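# Three arms finish a stalled timber feed onto a rack

## Task

A powered roller feed was halted with two timber lengths lying side by side, nearly fed through, so the rollers still pinch only their trailing ends. Pressing the green button runs the feed, and it keeps running until someone presses the red button. Get both timbers onto the rack next to the outfeed so that each lies in both of its hooks and neither rests on the other. The machine must be stopped at the end.

## Robot and tools

Robots: three identical i2rt Big YAM arms, arm1, arm2 and arm3. Each has six revolute joints, a two-finger gripper and a wrist camera. Fixed room cameras: cam_button, cam_end, cam_end2, cam_over, cam_side. Wrist cameras: arm1_cam_wrist, arm2_cam_wrist, arm3_cam_wrist. All images are 672x504 pixels. Reach is about 1.0 m from the joint1 axis.

Frame: one shared scene frame with its origin on the floor and +z up. Arm feet (base_link, metres, quaternion w,x,y,z): arm1 at (-0.142, +0.806, +0.874), quat (+0.746, -0.004, -0.004, -0.666); arm2 at (+1.110, -0.719, +0.712), quat (+0.623, -0.004, -0.007, +0.782); arm3 at (-0.225, -0.825, +0.863), quat (+0.745, +0.004, -0.004, +0.667). Each foot faces its own +x. The hand point sits between the finger pads, about 1 cm behind the tips. The fingers point along the hand's +z and open along its y axis.

Joints, all absolute targets in radians except the gripper: joint1_rad -2.879..2.879 (base yaw, positive counter-clockwise seen from above; 0 points along the foot's +x); joint2_rad 0..3.141 (shoulder, 0 has the upper arm pointing back and level, positive raises it and swings it forward); joint3_rad 0..3.019 (elbow, 0 is folded, positive opens); joint4_rad -1.692..1.57 (hand pitch, positive tips the fingers up); joint5_rad -1.57..1.57 (hand yaw, positive goes to the arm's right); joint6_rad -2.094..2.094 (hand roll, positive is clockwise seen from behind); gripper_m 0..0.093, the fingertip gap in metres. A joint counts as done within ±0.045, ±0.14, ±0.09, ±0.055, ±0.03, ±0.035 and ±0.003 respectively.

Tool move: the keys are arm1, arm2, arm3 (one object per arm, and any arm left out gets nothing new) plus cameras (a list of camera names, or ["all"]; with an action, leaving it out gives no images). Inside an arm's object:
- joints: named absolute joint targets, which may include gripper_m.
- min_time_s: 0.1..8 s, the shortest duration for that arm's joint moves.
- target: seven numbers [x, y, z, qw, qx, qy, qz], an absolute hand pose in the scene frame (metres, unit quaternion), given in the same layout as the printed hand line. The hand travels in a straight line from its current hand_target toward it. When target is used, joints may hold only gripper_m.
- speed: 0.002..0.5 m/s, the top speed along the path (default 0.25); turning is capped at twice that in rad/s. It is only allowed together with target.
All motions in one call start together. Every hand path in a call finishes at the same time, paced by the slowest. A path runs 0.5..10 s and a whole action at most 15 s. Paths do not avoid obstacles or other arms. Each control step keeps the commanded pose within 100 mm and 20 degrees of the measured hand, so expect lag, some overshoot near full stretch, and end errors of a centimetre or more. Joint moves may swing the hand wide. An unknown key makes the call invalid, and an out-of-range value gets it refused. After a refusal, the later motion calls in the same reply are skipped.

Tool wait: seconds from 0 to 10, plus optional cameras. It commands nothing new.
Tool zoom_image: camera plus region [x0, y0, x1, y1] in pixels of that camera's newest image, with the top-left at 0,0 and at most 504 by 504. Only cameras in the latest images can be zoomed.
Tool finished_scene: scene (an integer) ends the scene for good. Make no further calls after it in that reply.

Reading results: each arm reports joint_positions, Joint velocities (rad/s, gripper in m/s; 'within noise' means it is still), joint torques (N m, positive toward a larger joint value; joints 3 and 4 wrap at ±28), hand and hand_target poses, and joint_status/hand_status. The move line summarises each moved arm, for example 'arm1 done; arm2 time_out'. The status words mean:
- off_target: the joint stopped short and may still push.
- time_out: the arm ran out of time and now holds targets close to where it stood, still pushing. To relax it, send it its reported position.
- not_followed: a self- or arm-collision check or reachability check blocked the command ('joint command not followed' or 'pose unreachable'). The gripper part still runs.
- on_its_own: lists what a robot did without being told; 'held at' gives the current target.
Arms missing from an action are listed as 'as last shown' with 'not commanded'. Images can lag the state slightly. The 'pictures' line gives the image order.

Gripper: pressed hard on a rigid part, it reads up to about 5 mm narrower than the part (some read about 2 mm wider). Closed on nothing, it reads 0 to 0.003. A target about 5 mm below the contact reading gives full force, which is roughly 50 to 64 N per pad. To release, command well above the reading.

Cautions: arms keep pushing after contact and can push hard. Long pushing, holding loads, or staying stretched out heats motors; MOTOR HOT appears at 85 °C, and at 100 °C the arm goes limp and drops for 30 s or more. Keys that stop for this way report 'limit_stop_at_motor_heat'. Never squeeze two robots together, and never close a gripper on another arm's fingers. Do not slam into the machine or fixed objects. Do not drop timber from a height, release it while it is moving, or knock anything out of the work area. Loose objects may be nudged now and then. The scene keeps running while you think, with the last commands held. Check the rack and the buttons with the room cameras before finishing.

Each tool is called by a JSON object that holds its "api" and its "payload", one argument or row to a line.

## Session

{"api": "move", "payload": {
  "cameras": ["all"]
}}

Scene clock: 0.00 s.
Joint torques (N m): no reading
Heat: arm1: hottest joint1_rad 23 °C; arm2: hottest joint3_rad 22 °C; arm3: hottest joint2_rad 22 °C.
Joint velocities: within noise
arm1.joint_positions: joint1_rad=-0.792 joint2_rad=+0.591 joint3_rad=+1.353 joint4_rad=-1.540 joint5_rad=-0.284 joint6_rad=-0.232 gripper_m=+0.09396
arm1.joint_status: not commanded
arm1.hand: x=-0.2259 y=+0.6317 z=+1.3681 quat_wxyz=(-0.252, -0.742, -0.531, +0.322) (m; scene frame)
arm1.hand_target: x=-0.2248 y=+0.6331 z=+1.3776 quat_wxyz=(-0.255, -0.738, -0.530, +0.332) (m; scene frame)
arm1.hand_status: not commanded
arm2.joint_positions: joint1_rad=+0.174 joint2_rad=+0.596 joint3_rad=+1.398 joint4_rad=-1.492 joint5_rad=-0.215 joint6_rad=-0.742 gripper_m=+0.09396
arm2.joint_status: not commanded
arm2.hand: x=+0.9917 y=-0.5514 z=+1.2298 quat_wxyz=(-0.294, +0.890, -0.145, -0.318) (m; scene frame)
arm2.hand_target: x=+0.9922 y=-0.5532 z=+1.2409 quat_wxyz=(-0.304, +0.884, -0.142, -0.324) (m; scene frame)
arm2.hand_status: not commanded
arm3.joint_positions: joint1_rad=-0.151 joint2_rad=+0.603 joint3_rad=+1.486 joint4_rad=-1.464 joint5_rad=+0.148 joint6_rad=-0.406 gripper_m=+0.09396
arm3.joint_status: not commanded
arm3.hand: x=-0.1490 y=-0.6490 z=+1.4265 quat_wxyz=(-0.459, +0.638, -0.600, -0.152) (m; scene frame)
arm3.hand_target: x=-0.1498 y=-0.6521 z=+1.4353 quat_wxyz=(-0.468, +0.633, -0.597, -0.156) (m; scene frame)
arm3.hand_status: not commanded
pictures: arm1_cam_wrist, arm2_cam_wrist, arm3_cam_wrist, cam_button, cam_end, cam_end2, cam_over, cam_side

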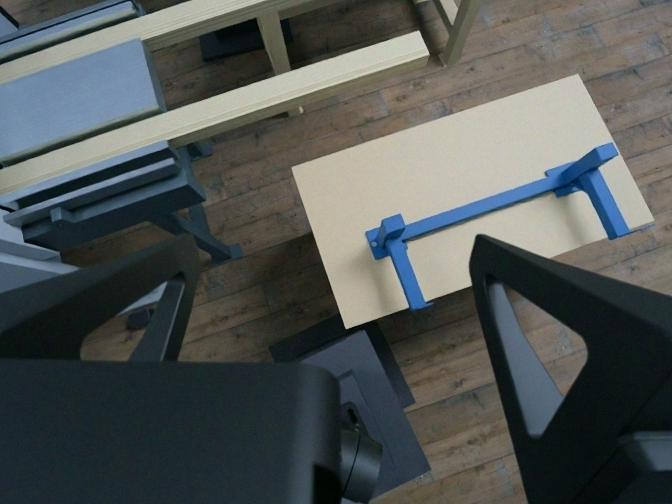

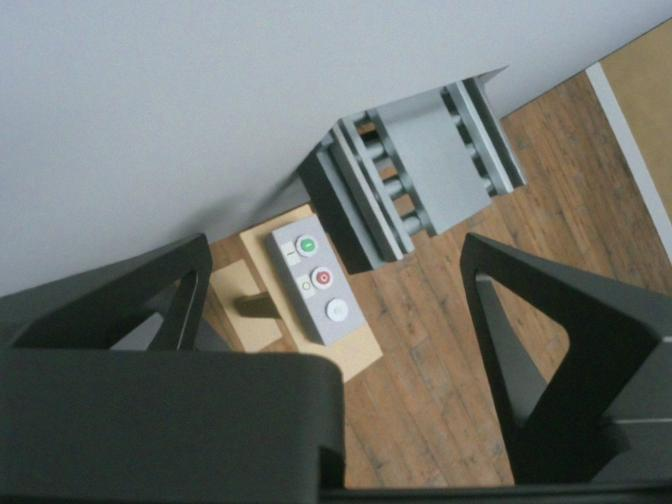

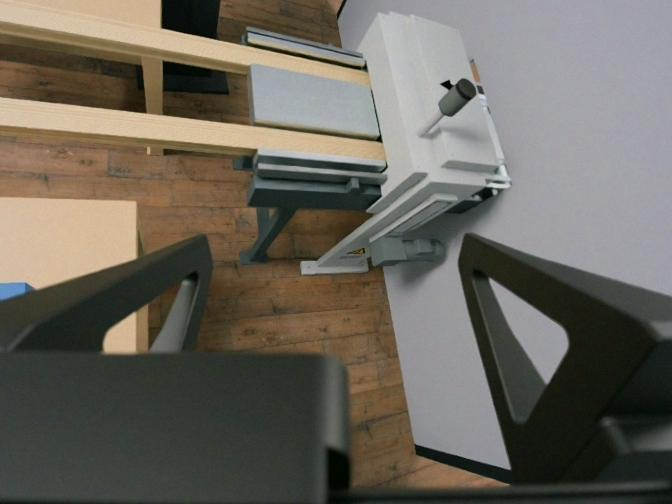

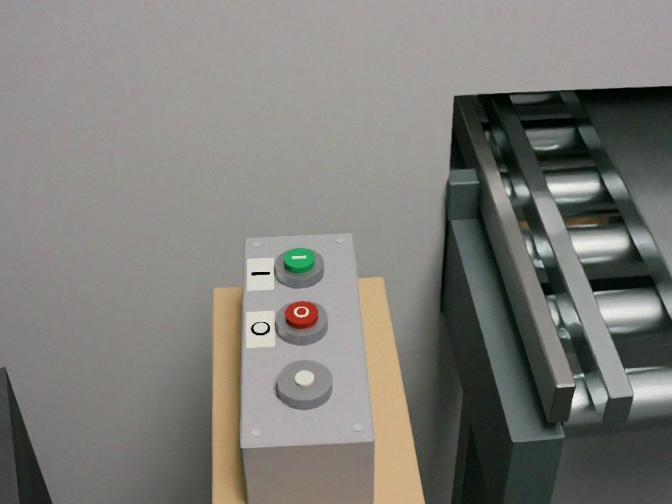

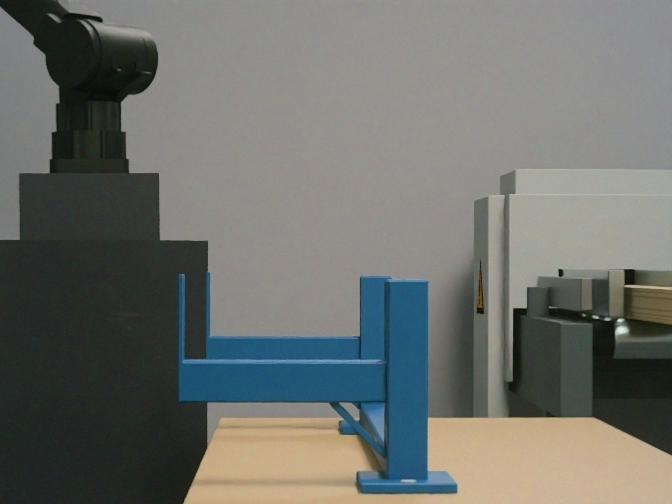

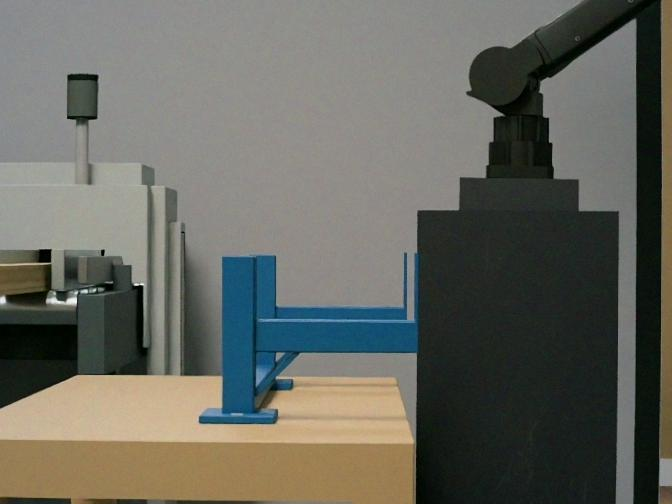

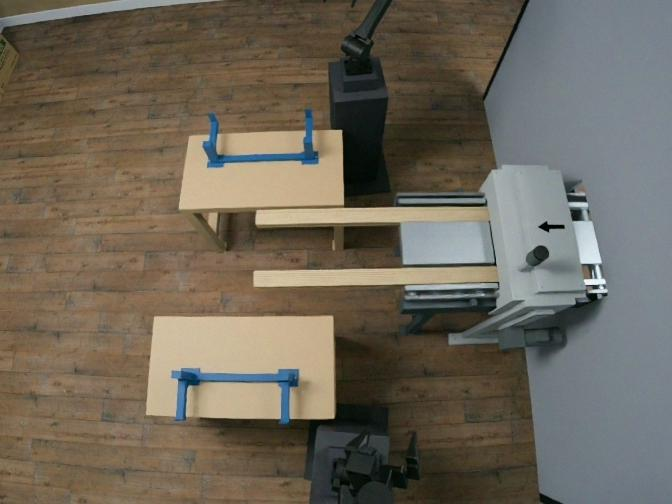

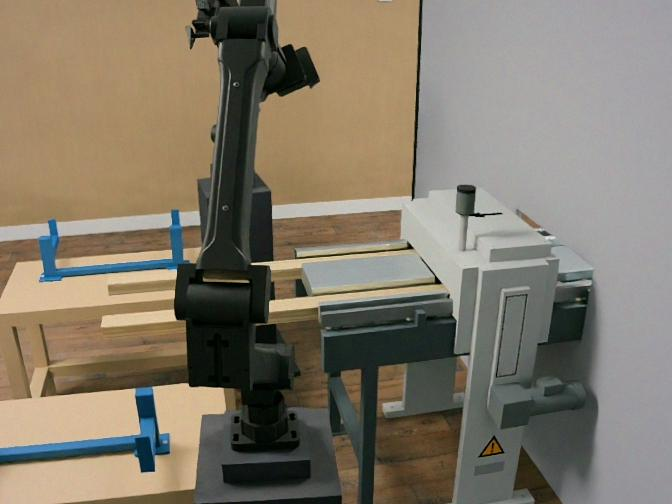

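{"api": "move", "payload": {
  "arm1": {"target":[-0.25,0.24,1.2,0,1,0,0]},
  "arm3": {"target":[-0.3,-0.05,1.2,0,1,0,0]},
  "arm2": {"target":[0.85,-0.3,1.2,0,0.7071,-0.7071,0],"joints":{"gripper_m":0.0}},
  "cameras": ["all"]
}}

Scene clock: 92.40 s.
Joint torques (N m): arm1=[-0.44 -15.15 14.52 -0.05 -0.09 0.08] | arm2=[-3.02 -10.7 12.21 0.47 -0.05 0.23] | arm3=[-1.08 -19.14 12.05 1.84 -0.06 -0.03]
Heat: arm1: hottest joint3_rad 26 °C; arm2: hottest joint3_rad 27 °C; arm3: hottest joint3_rad 31 °C.
move: arm1 off_target; arm2 off_target; arm3 off_target
Joint velocities: within noise
arm1.joint_positions: joint1_rad=-0.289 joint2_rad=+1.802 joint3_rad=+1.992 joint4_rad=-1.672 joint5_rad=+0.007 joint6_rad=+1.376 gripper_m=+0.09396
arm1.joint_status: not commanded
arm1.hand: x=-0.2439 y=+0.2476 z=+1.1890 quat_wxyz=(-0.049, -0.999, -0.009, +0.011) (m; scene frame)
arm1.hand_target: x=-0.2499 y=+0.2407 z=+1.1994 quat_wxyz=(-0.060, -0.998, +0.000, +0.011) (m; scene frame)
arm1.hand_status: off_target (0.015 m and 5.8 deg from the pose sent, 0.427 m and 84.2 deg at the start; a joint's target at an end of its range on 51 of 141 steps)
arm2.joint_positions: joint1_rad=+0.320 joint2_rad=+1.485 joint3_rad=+1.996 joint4_rad=-1.689 joint5_rad=-0.012 joint6_rad=+0.526 gripper_m=+0.00050
arm2.joint_status: all done
arm2.hand: x=+0.8508 y=-0.3077 z=+1.1820 quat_wxyz=(-0.049, +0.702, -0.685, -0.188) (m; scene frame)
arm2.hand_target: x=+0.8505 y=-0.3007 z=+1.1988 quat_wxyz=(-0.052, +0.693, -0.690, -0.203) (m; scene frame)
arm2.hand_status: off_target (0.020 m and 22.4 deg from the pose sent, 0.290 m and 86.0 deg at the start; pose on its path clipped on 41 of 141 steps; a joint's target at an end of its range on 89 of 141 steps)
arm3.joint_positions: joint1_rad=+0.197 joint2_rad=+2.358 joint3_rad=+2.880 joint4_rad=-1.658 joint5_rad=-0.009 joint6_rad=-1.454 gripper_m=+0.09396
arm3.joint_status: not commanded
arm3.hand: x=-0.2928 y=-0.0584 z=+1.1877 quat_wxyz=(-0.220, +0.975, -0.014, -0.026) (m; scene frame)
arm3.hand_target: x=-0.3000 y=-0.0520 z=+1.1993 quat_wxyz=(-0.244, +0.970, -0.004, -0.026) (m; scene frame)
arm3.hand_status: off_target (0.017 m and 25.7 deg from the pose sent, 0.658 m and 100.8 deg at the start; pose on its path clipped on 37 of 141 steps; a joint's target at an end of its range on 57 of 141 steps)
pictures: arm1_cam_wrist, arm2_cam_wrist, arm3_cam_wrist, cam_button, cam_end, cam_end2, cam_over, cam_side

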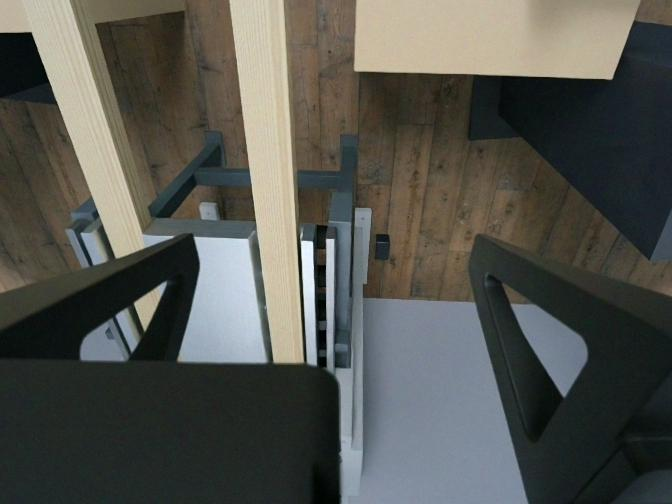

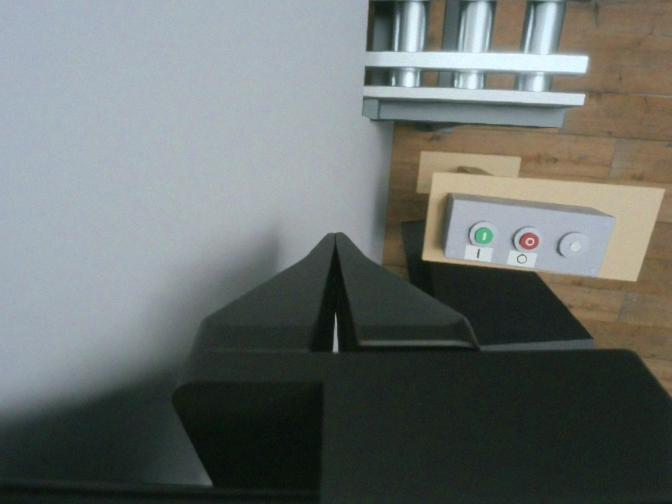

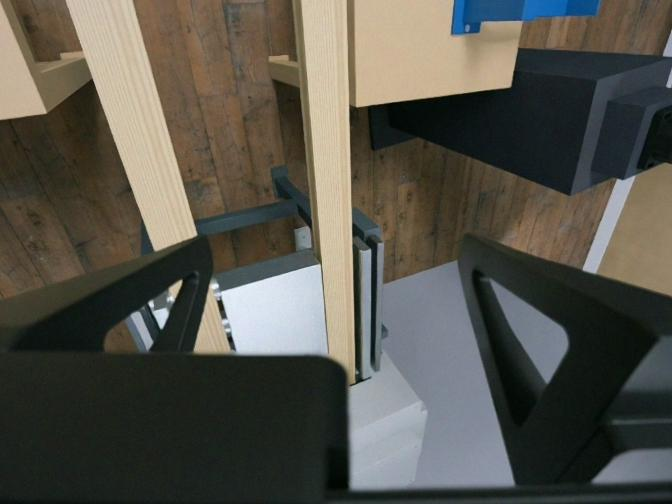

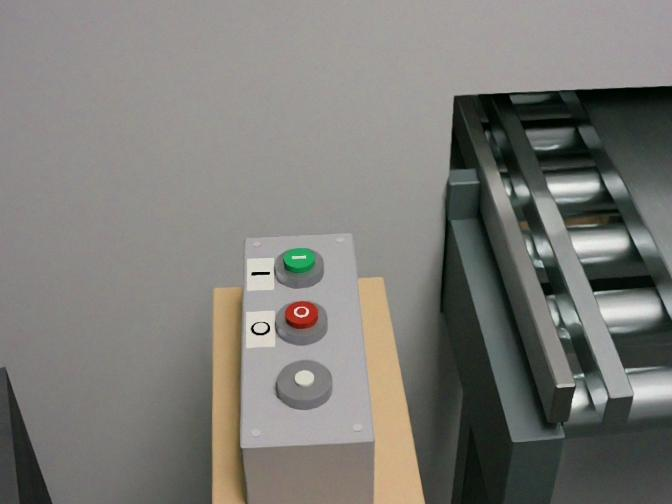

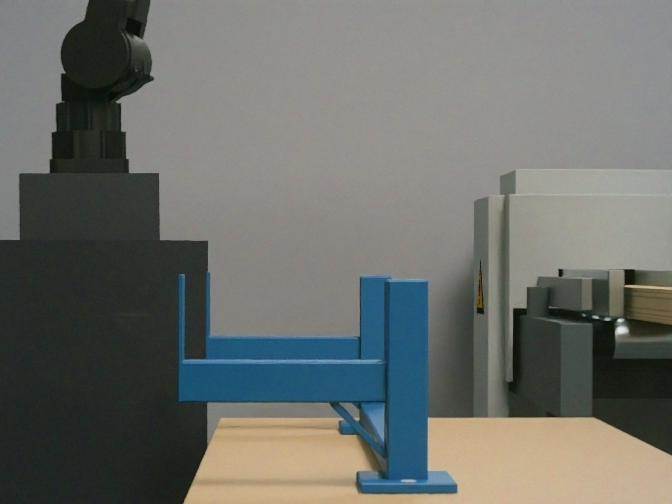

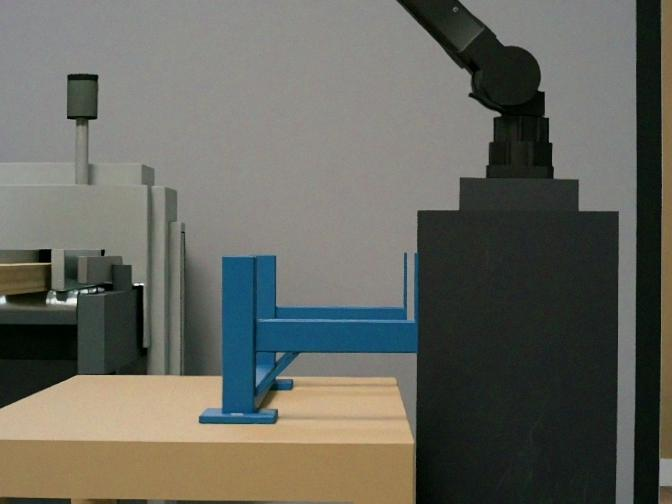

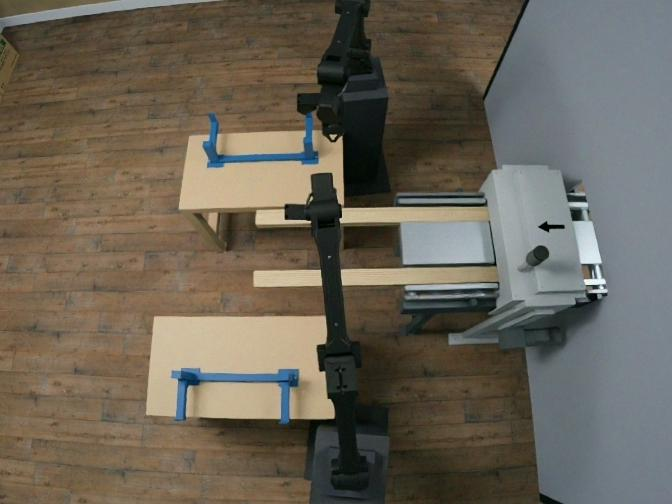

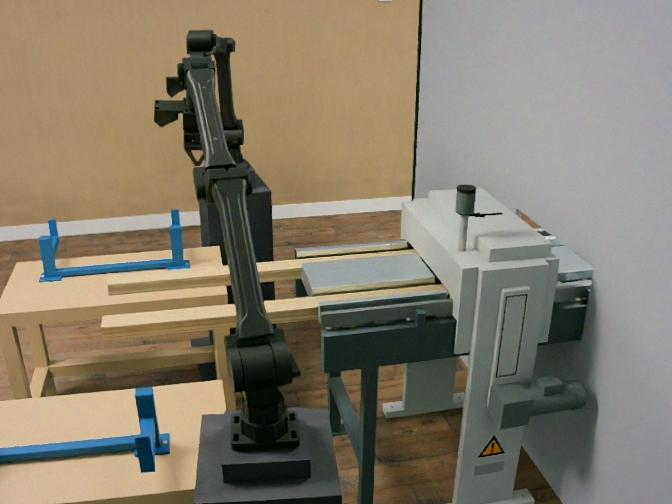

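{"api": "move", "payload": {
  "arm1": {"target":[-0.2,0.12,0.98,0,1,0,0]},
  "arm3": {"target":[-0.2,-0.135,0.98,0,1,0,0]},
  "arm2": {"target":[0.975,-0.37,0.95,0,0.7071,-0.7071,0]},
  "cameras": ["all"]
}}

Scene clock: 174.97 s.
Joint torques (N m): arm1=[1.49 -20.78 14.2 -0.12 -0.08 0.09] | arm2=[-3.02 -10.87 7.21 0.58 0.07 0.02] | arm3=[-2.2 -17.96 8.35 1.01 -0.06 -0.09]
Heat: arm1: hottest joint3_rad 32 °C; arm2: hottest joint3_rad 35 °C; arm3: hottest joint3_rad 35 °C.
move: arm1 off_target; arm2 done; arm3 off_target
Joint velocities: within noise
arm1.joint_positions: joint1_rad=-0.203 joint2_rad=+2.233 joint3_rad=+2.107 joint4_rad=-1.481 joint5_rad=+0.005 joint6_rad=+1.480 gripper_m=+0.09396
arm1.joint_status: not commanded
arm1.hand: x=-0.2045 y=+0.1323 z=+0.9732 quat_wxyz=(+0.012, -1.000, +0.000, +0.000) (m; scene frame)
arm1.hand_target: x=-0.2000 y=+0.1206 z=+0.9802 quat_wxyz=(+0.000, -1.000, +0.000, +0.000) (m; scene frame)
arm1.hand_status: off_target (0.015 m and 1.4 deg from the pose sent, 0.249 m and 5.8 deg at the start)
arm2.joint_positions: joint1_rad=+0.140 joint2_rad=+1.334 joint3_rad=+1.255 joint4_rad=-1.510 joint5_rad=-0.016 joint6_rad=+0.367 gripper_m=+0.00050
arm2.joint_status: not commanded
arm2.hand: x=+0.9710 y=-0.3705 z=+0.9487 quat_wxyz=(+0.004, +0.706, -0.708, +0.008) (m; scene frame)
arm2.hand_target: x=+0.9749 y=-0.3700 z=+0.9500 quat_wxyz=(+0.000, +0.707, -0.707, +0.000) (m; scene frame)
arm2.hand_status: done (0.004 m and 1.0 deg from the pose sent, 0.271 m and 22.4 deg at the start)
arm3.joint_positions: joint1_rad=+0.079 joint2_rad=+2.233 joint3_rad=+2.197 joint4_rad=-1.530 joint5_rad=-0.003 joint6_rad=-1.597 gripper_m=+0.09396
arm3.joint_status: not commanded
arm3.hand: x=-0.2034 y=-0.1359 z=+0.9968 quat_wxyz=(-0.008, +1.000, -0.003, -0.001) (m; scene frame)
arm3.hand_target: x=-0.1999 y=-0.1354 z=+0.9802 quat_wxyz=(+0.000, +1.000, +0.000, +0.000) (m; scene frame)
arm3.hand_status: off_target (0.017 m and 1.0 deg from the pose sent, 0.240 m and 25.7 deg at the start)
pictures: arm1_cam_wrist, arm2_cam_wrist, arm3_cam_wrist, cam_button, cam_end, cam_end2, cam_over, cam_side

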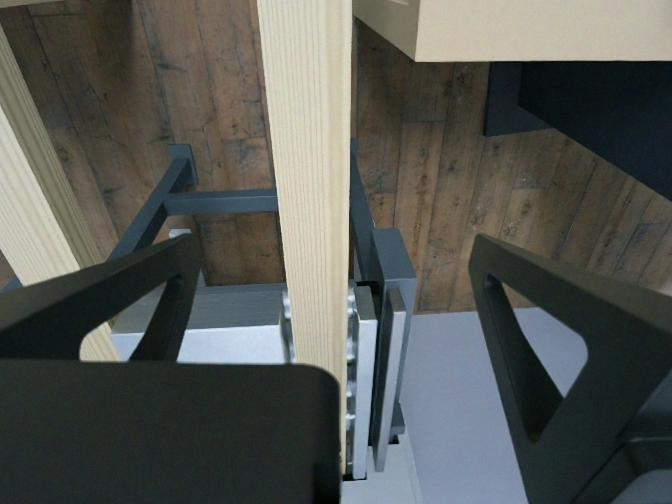

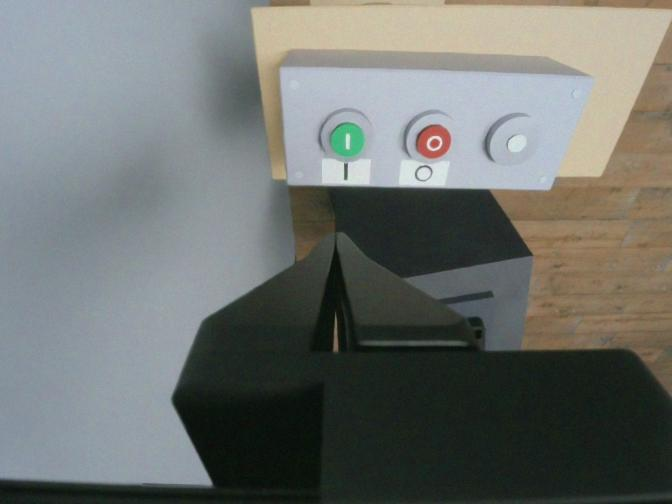

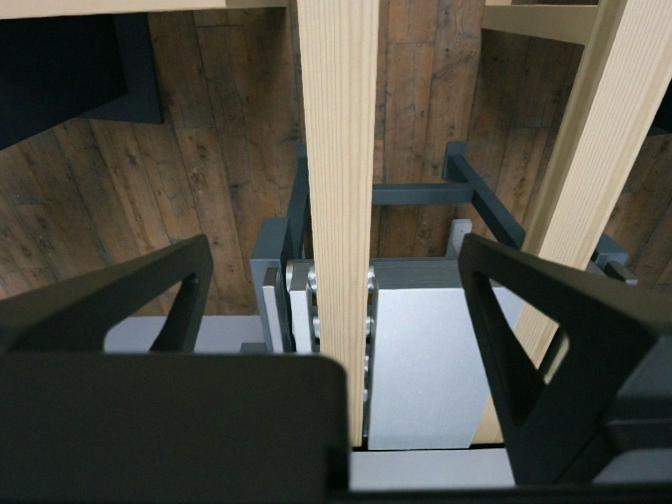

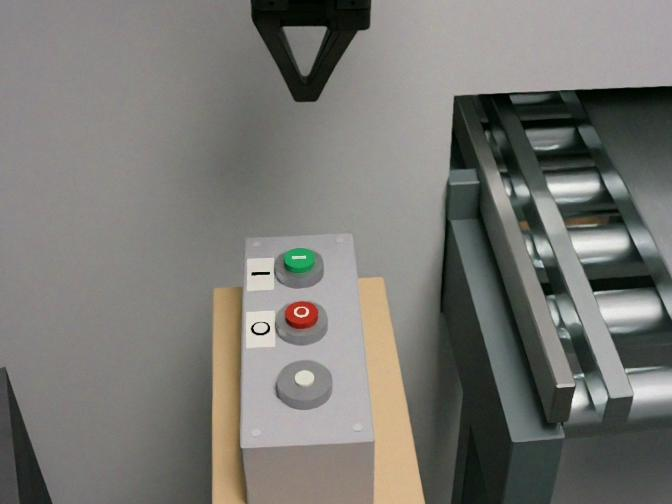

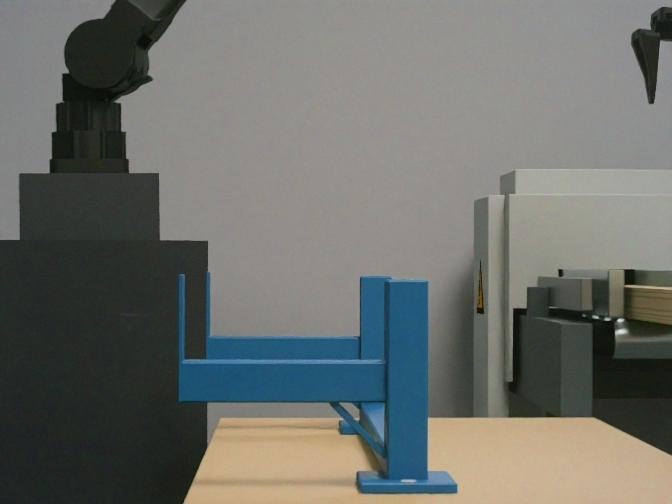

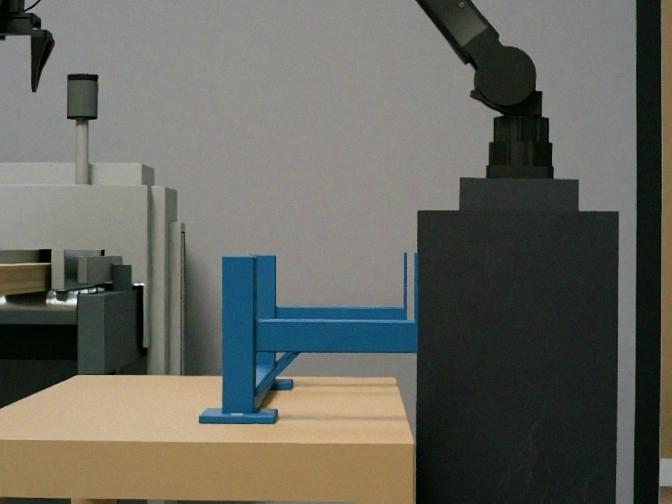

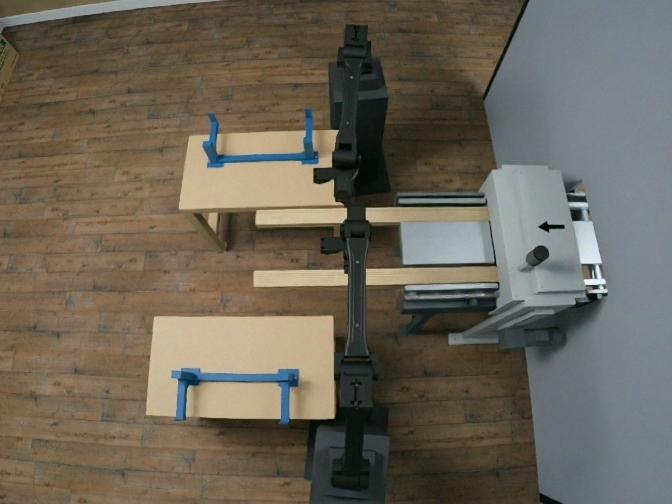

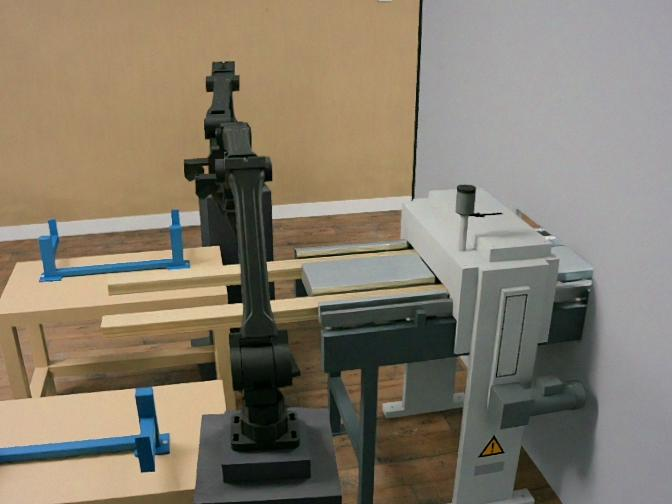

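{"api": "zoom_image", "payload": {
  "camera": "arm3_cam_wrist",
  "region": [250, 0, 672, 316]
}}

{"api": "zoom_image", "payload": {
  "camera": "arm1_cam_wrist",
  "region": [0, 0, 504, 378]
}}

{"api": "zoom_image", "payload": {
  "camera": "cam_end",
  "region": [472, 220, 672, 370]
}}

Scaled by 1.194 from the camera's 672x504 image, which has a finer 960x720 frame.

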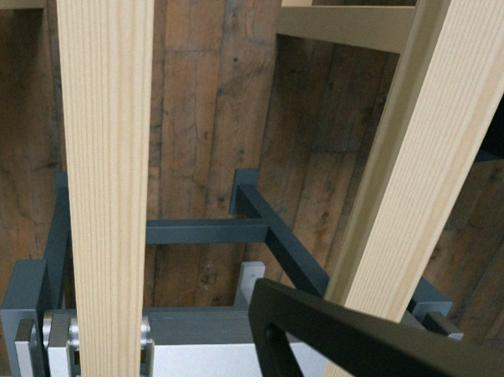

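Scaled by 1.000.

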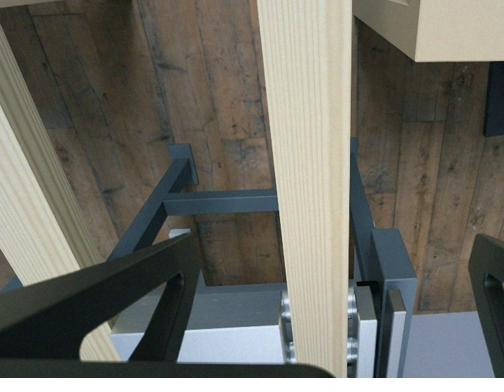

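Scaled by 2.520 from the camera's 672x504 image, which has a finer 960x720 frame.

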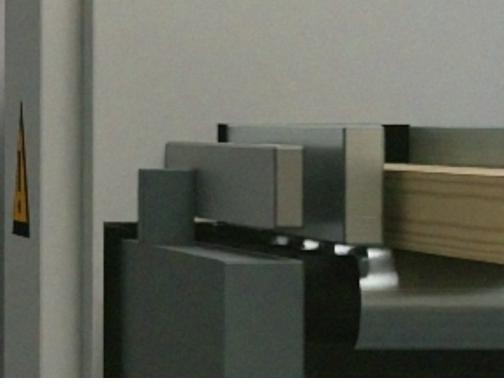

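{"api": "move", "payload": {
  "arm1": {"target":[-0.42,0.115,0.95,0,1,0,0]},
  "arm3": {"target":[-0.42,-0.132,0.95,0,1,0,0]},
  "arm2": {"target":[0.978,-0.366,0.89,0,0.7071,-0.7071,0]},
  "cameras": ["arm1_cam_wrist","arm2_cam_wrist","arm3_cam_wrist","cam_button"]
}}

Scene clock: 240.80 s.
Joint torques (N m): arm1=[0.85 -22.3 14.5 -0.32 0.06 -0.07] | arm2=[-3.25 -8.94 7.05 0.64 0.06 0.01] | arm3=[-2.49 -18.49 12.74 0.24 -0.2 0.14]
Heat: arm1: hottest joint3_rad 34 °C; arm2: hottest joint3_rad 31 °C; arm3: hottest joint3_rad 33 °C.
move: arm1 done; arm2 done; arm3 off_target
Joint velocities: within noise
arm1.joint_positions: joint1_rad=-0.498 joint2_rad=+2.471 joint3_rad=+2.491 joint4_rad=-1.607 joint5_rad=+0.005 joint6_rad=+1.199 gripper_m=+0.09396
arm1.joint_status: not commanded
arm1.hand: x=-0.4207 y=+0.1234 z=+0.9537 quat_wxyz=(+0.003, -1.000, +0.007, -0.001) (m; scene frame)
arm1.hand_target: x=-0.4199 y=+0.1156 z=+0.9499 quat_wxyz=(-0.001, -1.000, +0.000, +0.000) (m; scene frame)
arm1.hand_status: done (0.009 m and 0.8 deg from the pose sent, 0.218 m and 1.4 deg at the start)
arm2.joint_positions: joint1_rad=+0.133 joint2_rad=+1.341 joint3_rad=+1.125 joint4_rad=-1.349 joint5_rad=-0.016 joint6_rad=+0.358 gripper_m=+0.00050
arm2.joint_status: not commanded
arm2.hand: x=+0.9738 y=-0.3683 z=+0.8972 quat_wxyz=(-0.001, +0.707, -0.707, -0.003) (m; scene frame)
arm2.hand_target: x=+0.9780 y=-0.3662 z=+0.8902 quat_wxyz=(+0.000, +0.707, -0.707, +0.000) (m; scene frame)
arm2.hand_status: done (0.009 m and 0.4 deg from the pose sent, 0.059 m and 1.0 deg at the start)
arm3.joint_positions: joint1_rad=+0.391 joint2_rad=+2.345 joint3_rad=+2.271 joint4_rad=-1.524 joint5_rad=-0.003 joint6_rad=-1.307 gripper_m=+0.09396
arm3.joint_status: not commanded
arm3.hand: x=-0.4213 y=-0.1443 z=+0.9488 quat_wxyz=(+0.007, +1.000, +0.008, +0.003) (m; scene frame)
arm3.hand_target: x=-0.4197 y=-0.1326 z=+0.9501 quat_wxyz=(-0.001, +1.000, +0.000, +0.000) (m; scene frame)
arm3.hand_status: off_target (0.012 m and 1.3 deg from the pose sent, 0.221 m and 1.0 deg at the start)
pictures: arm1_cam_wrist, arm2_cam_wrist, arm3_cam_wrist, cam_button

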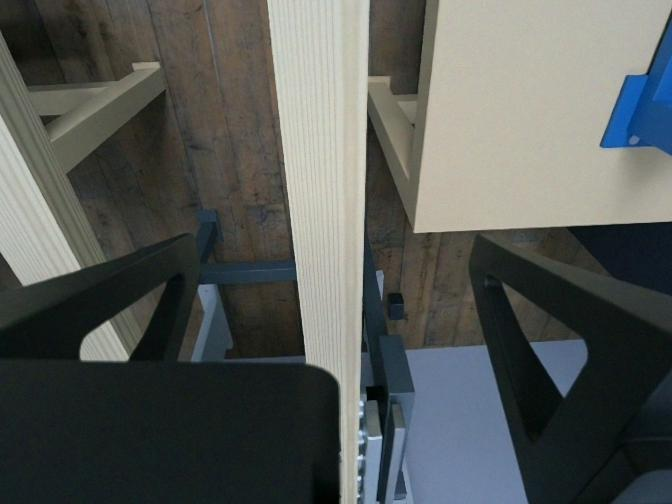

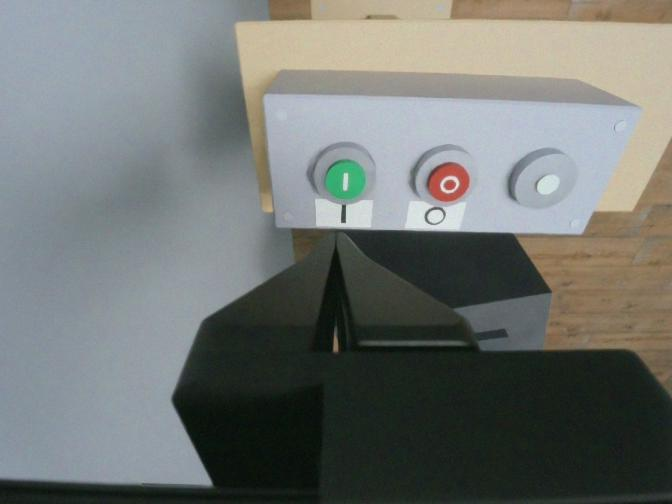

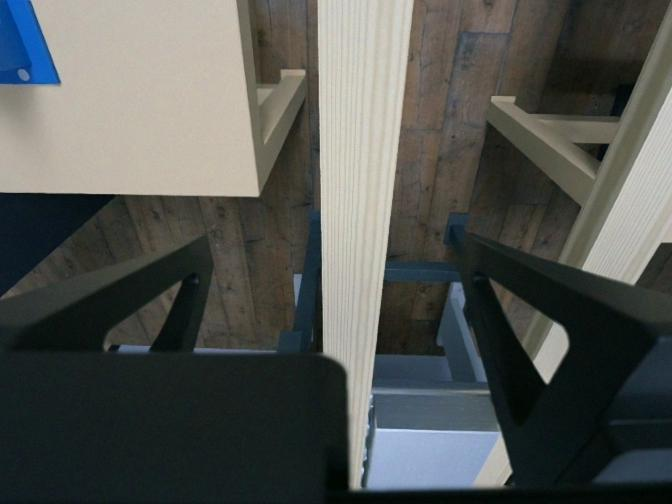

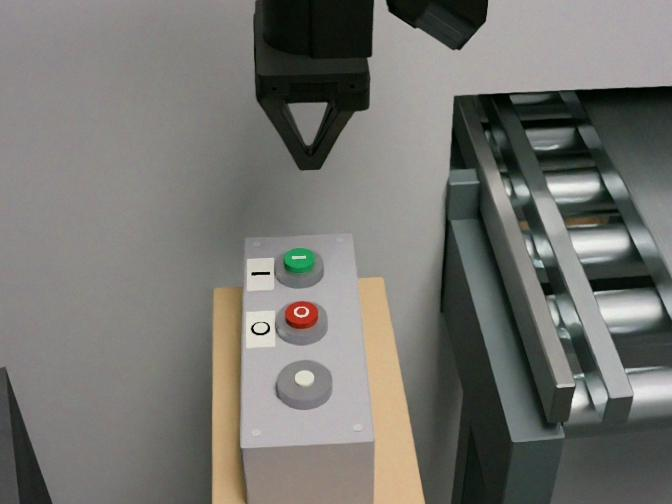

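{"api": "move", "payload": {
  "arm1": {"target":[-0.56,0.115,0.95,0,1,0,0]},
  "arm3": {"target":[-0.56,-0.132,0.95,0,1,0,0]},
  "cameras": ["arm1_cam_wrist","arm3_cam_wrist"]
}}

Scene clock: 252.03 s.
Joint torques (N m): arm1=[0.79 -23.88 14.58 1.01 0.08 -0.09] | arm2=[-3.31 -8.94 7.05 0.64 0.06 0.01] | arm3=[-1.61 -20.07 12.81 0.32 -0.21 0.14]
Heat: arm1: hottest joint3_rad 35 °C; arm2: hottest joint3_rad 31 °C; arm3: hottest joint3_rad 37 °C.
move: arm1 off_target; arm3 off_target
Joint velocities: within noise
arm1.joint_positions: joint1_rad=-0.657 joint2_rad=+2.681 joint3_rad=+2.883 joint4_rad=-1.641 joint5_rad=+0.005 joint6_rad=+1.037 gripper_m=+0.09396
arm1.joint_status: not commanded
arm1.hand: x=-0.5558 y=+0.1250 z=+0.9499 quat_wxyz=(-0.061, -0.997, +0.006, +0.035) (m; scene frame)
arm1.hand_target: x=-0.5589 y=+0.1165 z=+0.9498 quat_wxyz=(-0.075, -0.996, +0.000, +0.045) (m; scene frame)
arm1.hand_status: off_target (0.011 m and 8.1 deg from the pose sent, 0.140 m and 0.8 deg at the start; a joint's target at an end of its range on 39 of 52 steps)
arm2: as last shown
arm3.joint_positions: joint1_rad=+0.561 joint2_rad=+2.584 joint3_rad=+2.727 joint4_rad=-1.690 joint5_rad=-0.005 joint6_rad=-1.131 gripper_m=+0.09396
arm3.joint_status: not commanded
arm3.hand: x=-0.5575 y=-0.1391 z=+0.9510 quat_wxyz=(-0.016, +1.000, +0.006, -0.007) (m; scene frame)
arm3.hand_target: x=-0.5594 y=-0.1330 z=+0.9498 quat_wxyz=(-0.023, +1.000, +0.000, -0.011) (m; scene frame)
arm3.hand_status: off_target (0.008 m and 2.1 deg from the pose sent, 0.139 m and 1.3 deg at the start; a joint's target at an end of its range on 28 of 52 steps)
pictures: arm1_cam_wrist, arm3_cam_wrist

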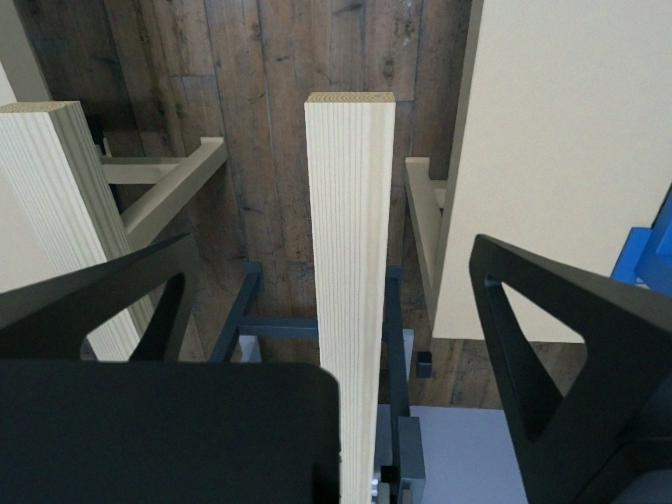

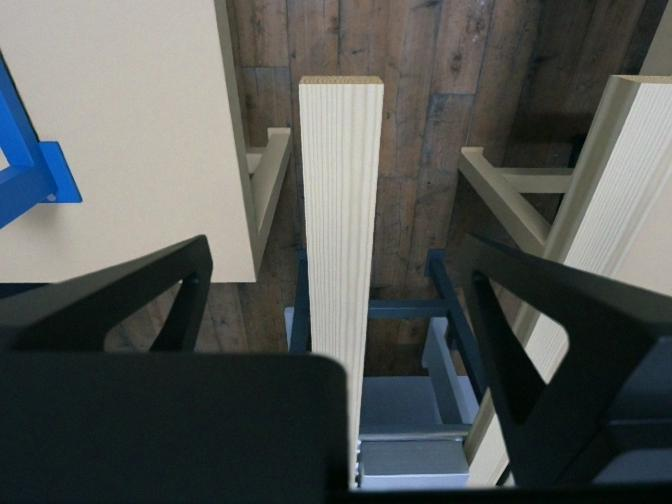

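{"api": "move", "payload": {
  "arm1": {"target":[-0.09,0.113,0.87,0,1,0,0]},
  "arm3": {"target":[-0.09,-0.132,0.87,0,1,0,0]},
  "arm2": {"target":[0.981,-0.365,0.855,0,0.7071,-0.7071,0],"speed":0.1},
  "cameras": ["arm1_cam_wrist","arm3_cam_wrist","cam_side","cam_button","arm2_cam_wrist","cam_end","cam_end2"]
}}

Scene clock: 295.73 s.
Joint torques (N m): arm1=[-0.09 -20.37 13.04 -0.35 -0.03 0.07] | arm2=[-3.25 -8.94 6.83 0.64 0.06 0.01] | arm3=[-1.03 -18.32 12.11 0.31 -0.12 -0.11]
Heat: arm1: hottest joint3_rad 37 °C; arm2: hottest joint3_rad 30 °C; arm3: hottest joint3_rad 42 °C.
move: arm1 done; arm2 done; arm3 off_target
Joint velocities: within noise
arm1.joint_positions: joint1_rad=-0.031 joint2_rad=+2.316 joint3_rad=+1.990 joint4_rad=-1.256 joint5_rad=+0.002 joint6_rad=+1.638 gripper_m=+0.09396
arm1.joint_status: not commanded
arm1.hand: x=-0.0863 y=+0.1211 z=+0.8742 quat_wxyz=(+0.000, -1.000, -0.007, +0.001) (m; scene frame)
arm1.hand_target: x=-0.0900 y=+0.1134 z=+0.8701 quat_wxyz=(+0.000, -1.000, +0.000, +0.000) (m; scene frame)
arm1.hand_status: done (0.010 m and 0.9 deg from the pose sent, 0.473 m and 8.1 deg at the start)
arm2.joint_positions: joint1_rad=+0.126 joint2_rad=+1.366 joint3_rad=+1.056 joint4_rad=-1.253 joint5_rad=-0.016 joint6_rad=+0.351 gripper_m=+0.00050
arm2.joint_status: not commanded
arm2.hand: x=+0.9765 y=-0.3666 z=+0.8628 quat_wxyz=(-0.001, +0.707, -0.707, -0.004) (m; scene frame)
arm2.hand_target: x=+0.9810 y=-0.3652 z=+0.8552 quat_wxyz=(+0.000, +0.707, -0.707, +0.000) (m; scene frame)
arm2.hand_status: done (0.009 m and 0.5 deg from the pose sent, 0.043 m and 0.4 deg at the start)
arm3.joint_positions: joint1_rad=-0.088 joint2_rad=+2.343 joint3_rad=+2.047 joint4_rad=-1.310 joint5_rad=+0.000 joint6_rad=-1.752 gripper_m=+0.09396
arm3.joint_status: not commanded
arm3.hand: x=-0.0876 y=-0.1473 z=+0.8665 quat_wxyz=(+0.011, +1.000, -0.009, -0.003) (m; scene frame)
arm3.hand_target: x=-0.0902 y=-0.1328 z=+0.8701 quat_wxyz=(+0.000, +1.000, +0.000, +0.000) (m; scene frame)
arm3.hand_status: off_target (0.016 m and 1.7 deg from the pose sent, 0.475 m and 2.1 deg at the start)
pictures: arm1_cam_wrist, arm2_cam_wrist, arm3_cam_wrist, cam_button, cam_end, cam_end2, cam_side

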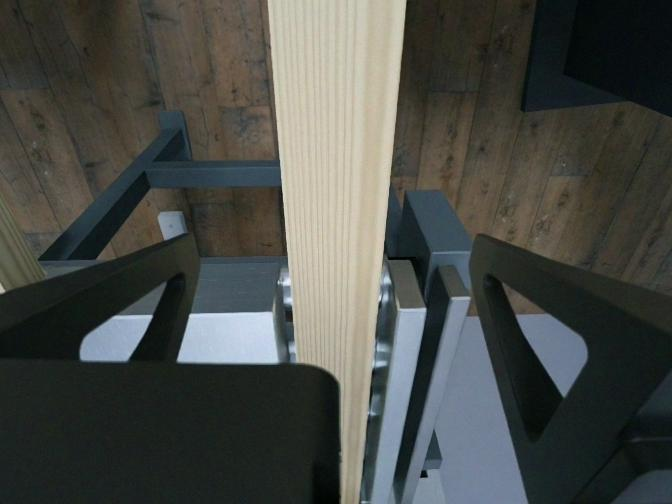

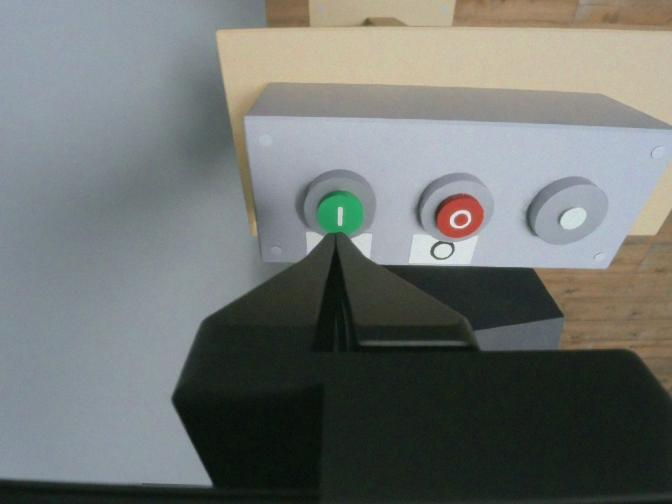

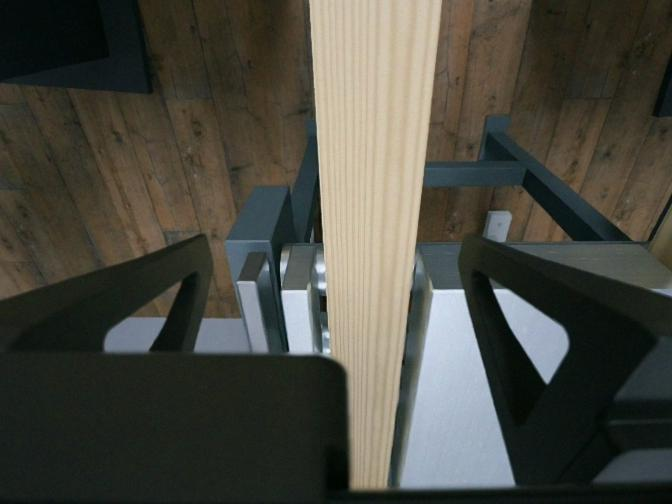

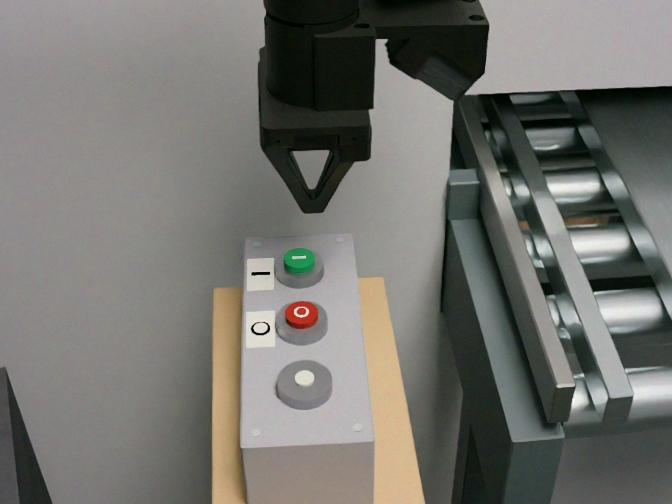

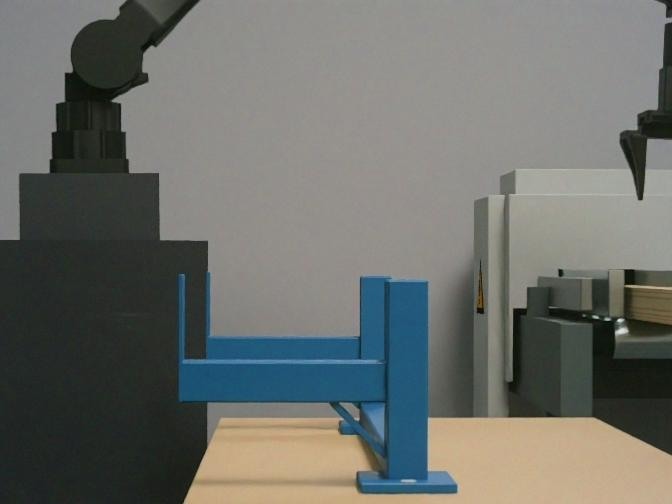

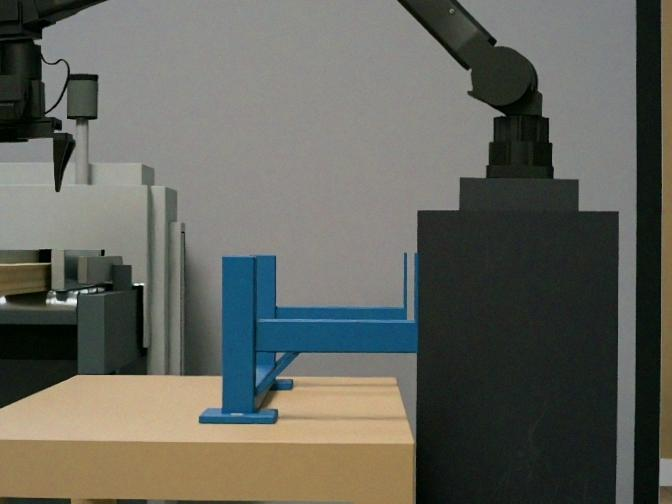

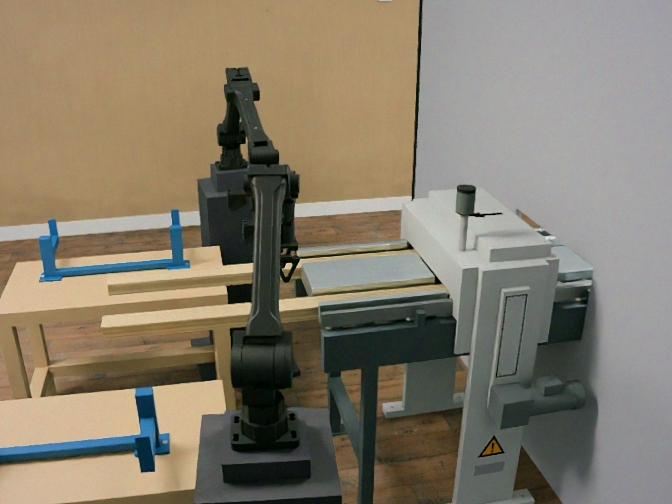

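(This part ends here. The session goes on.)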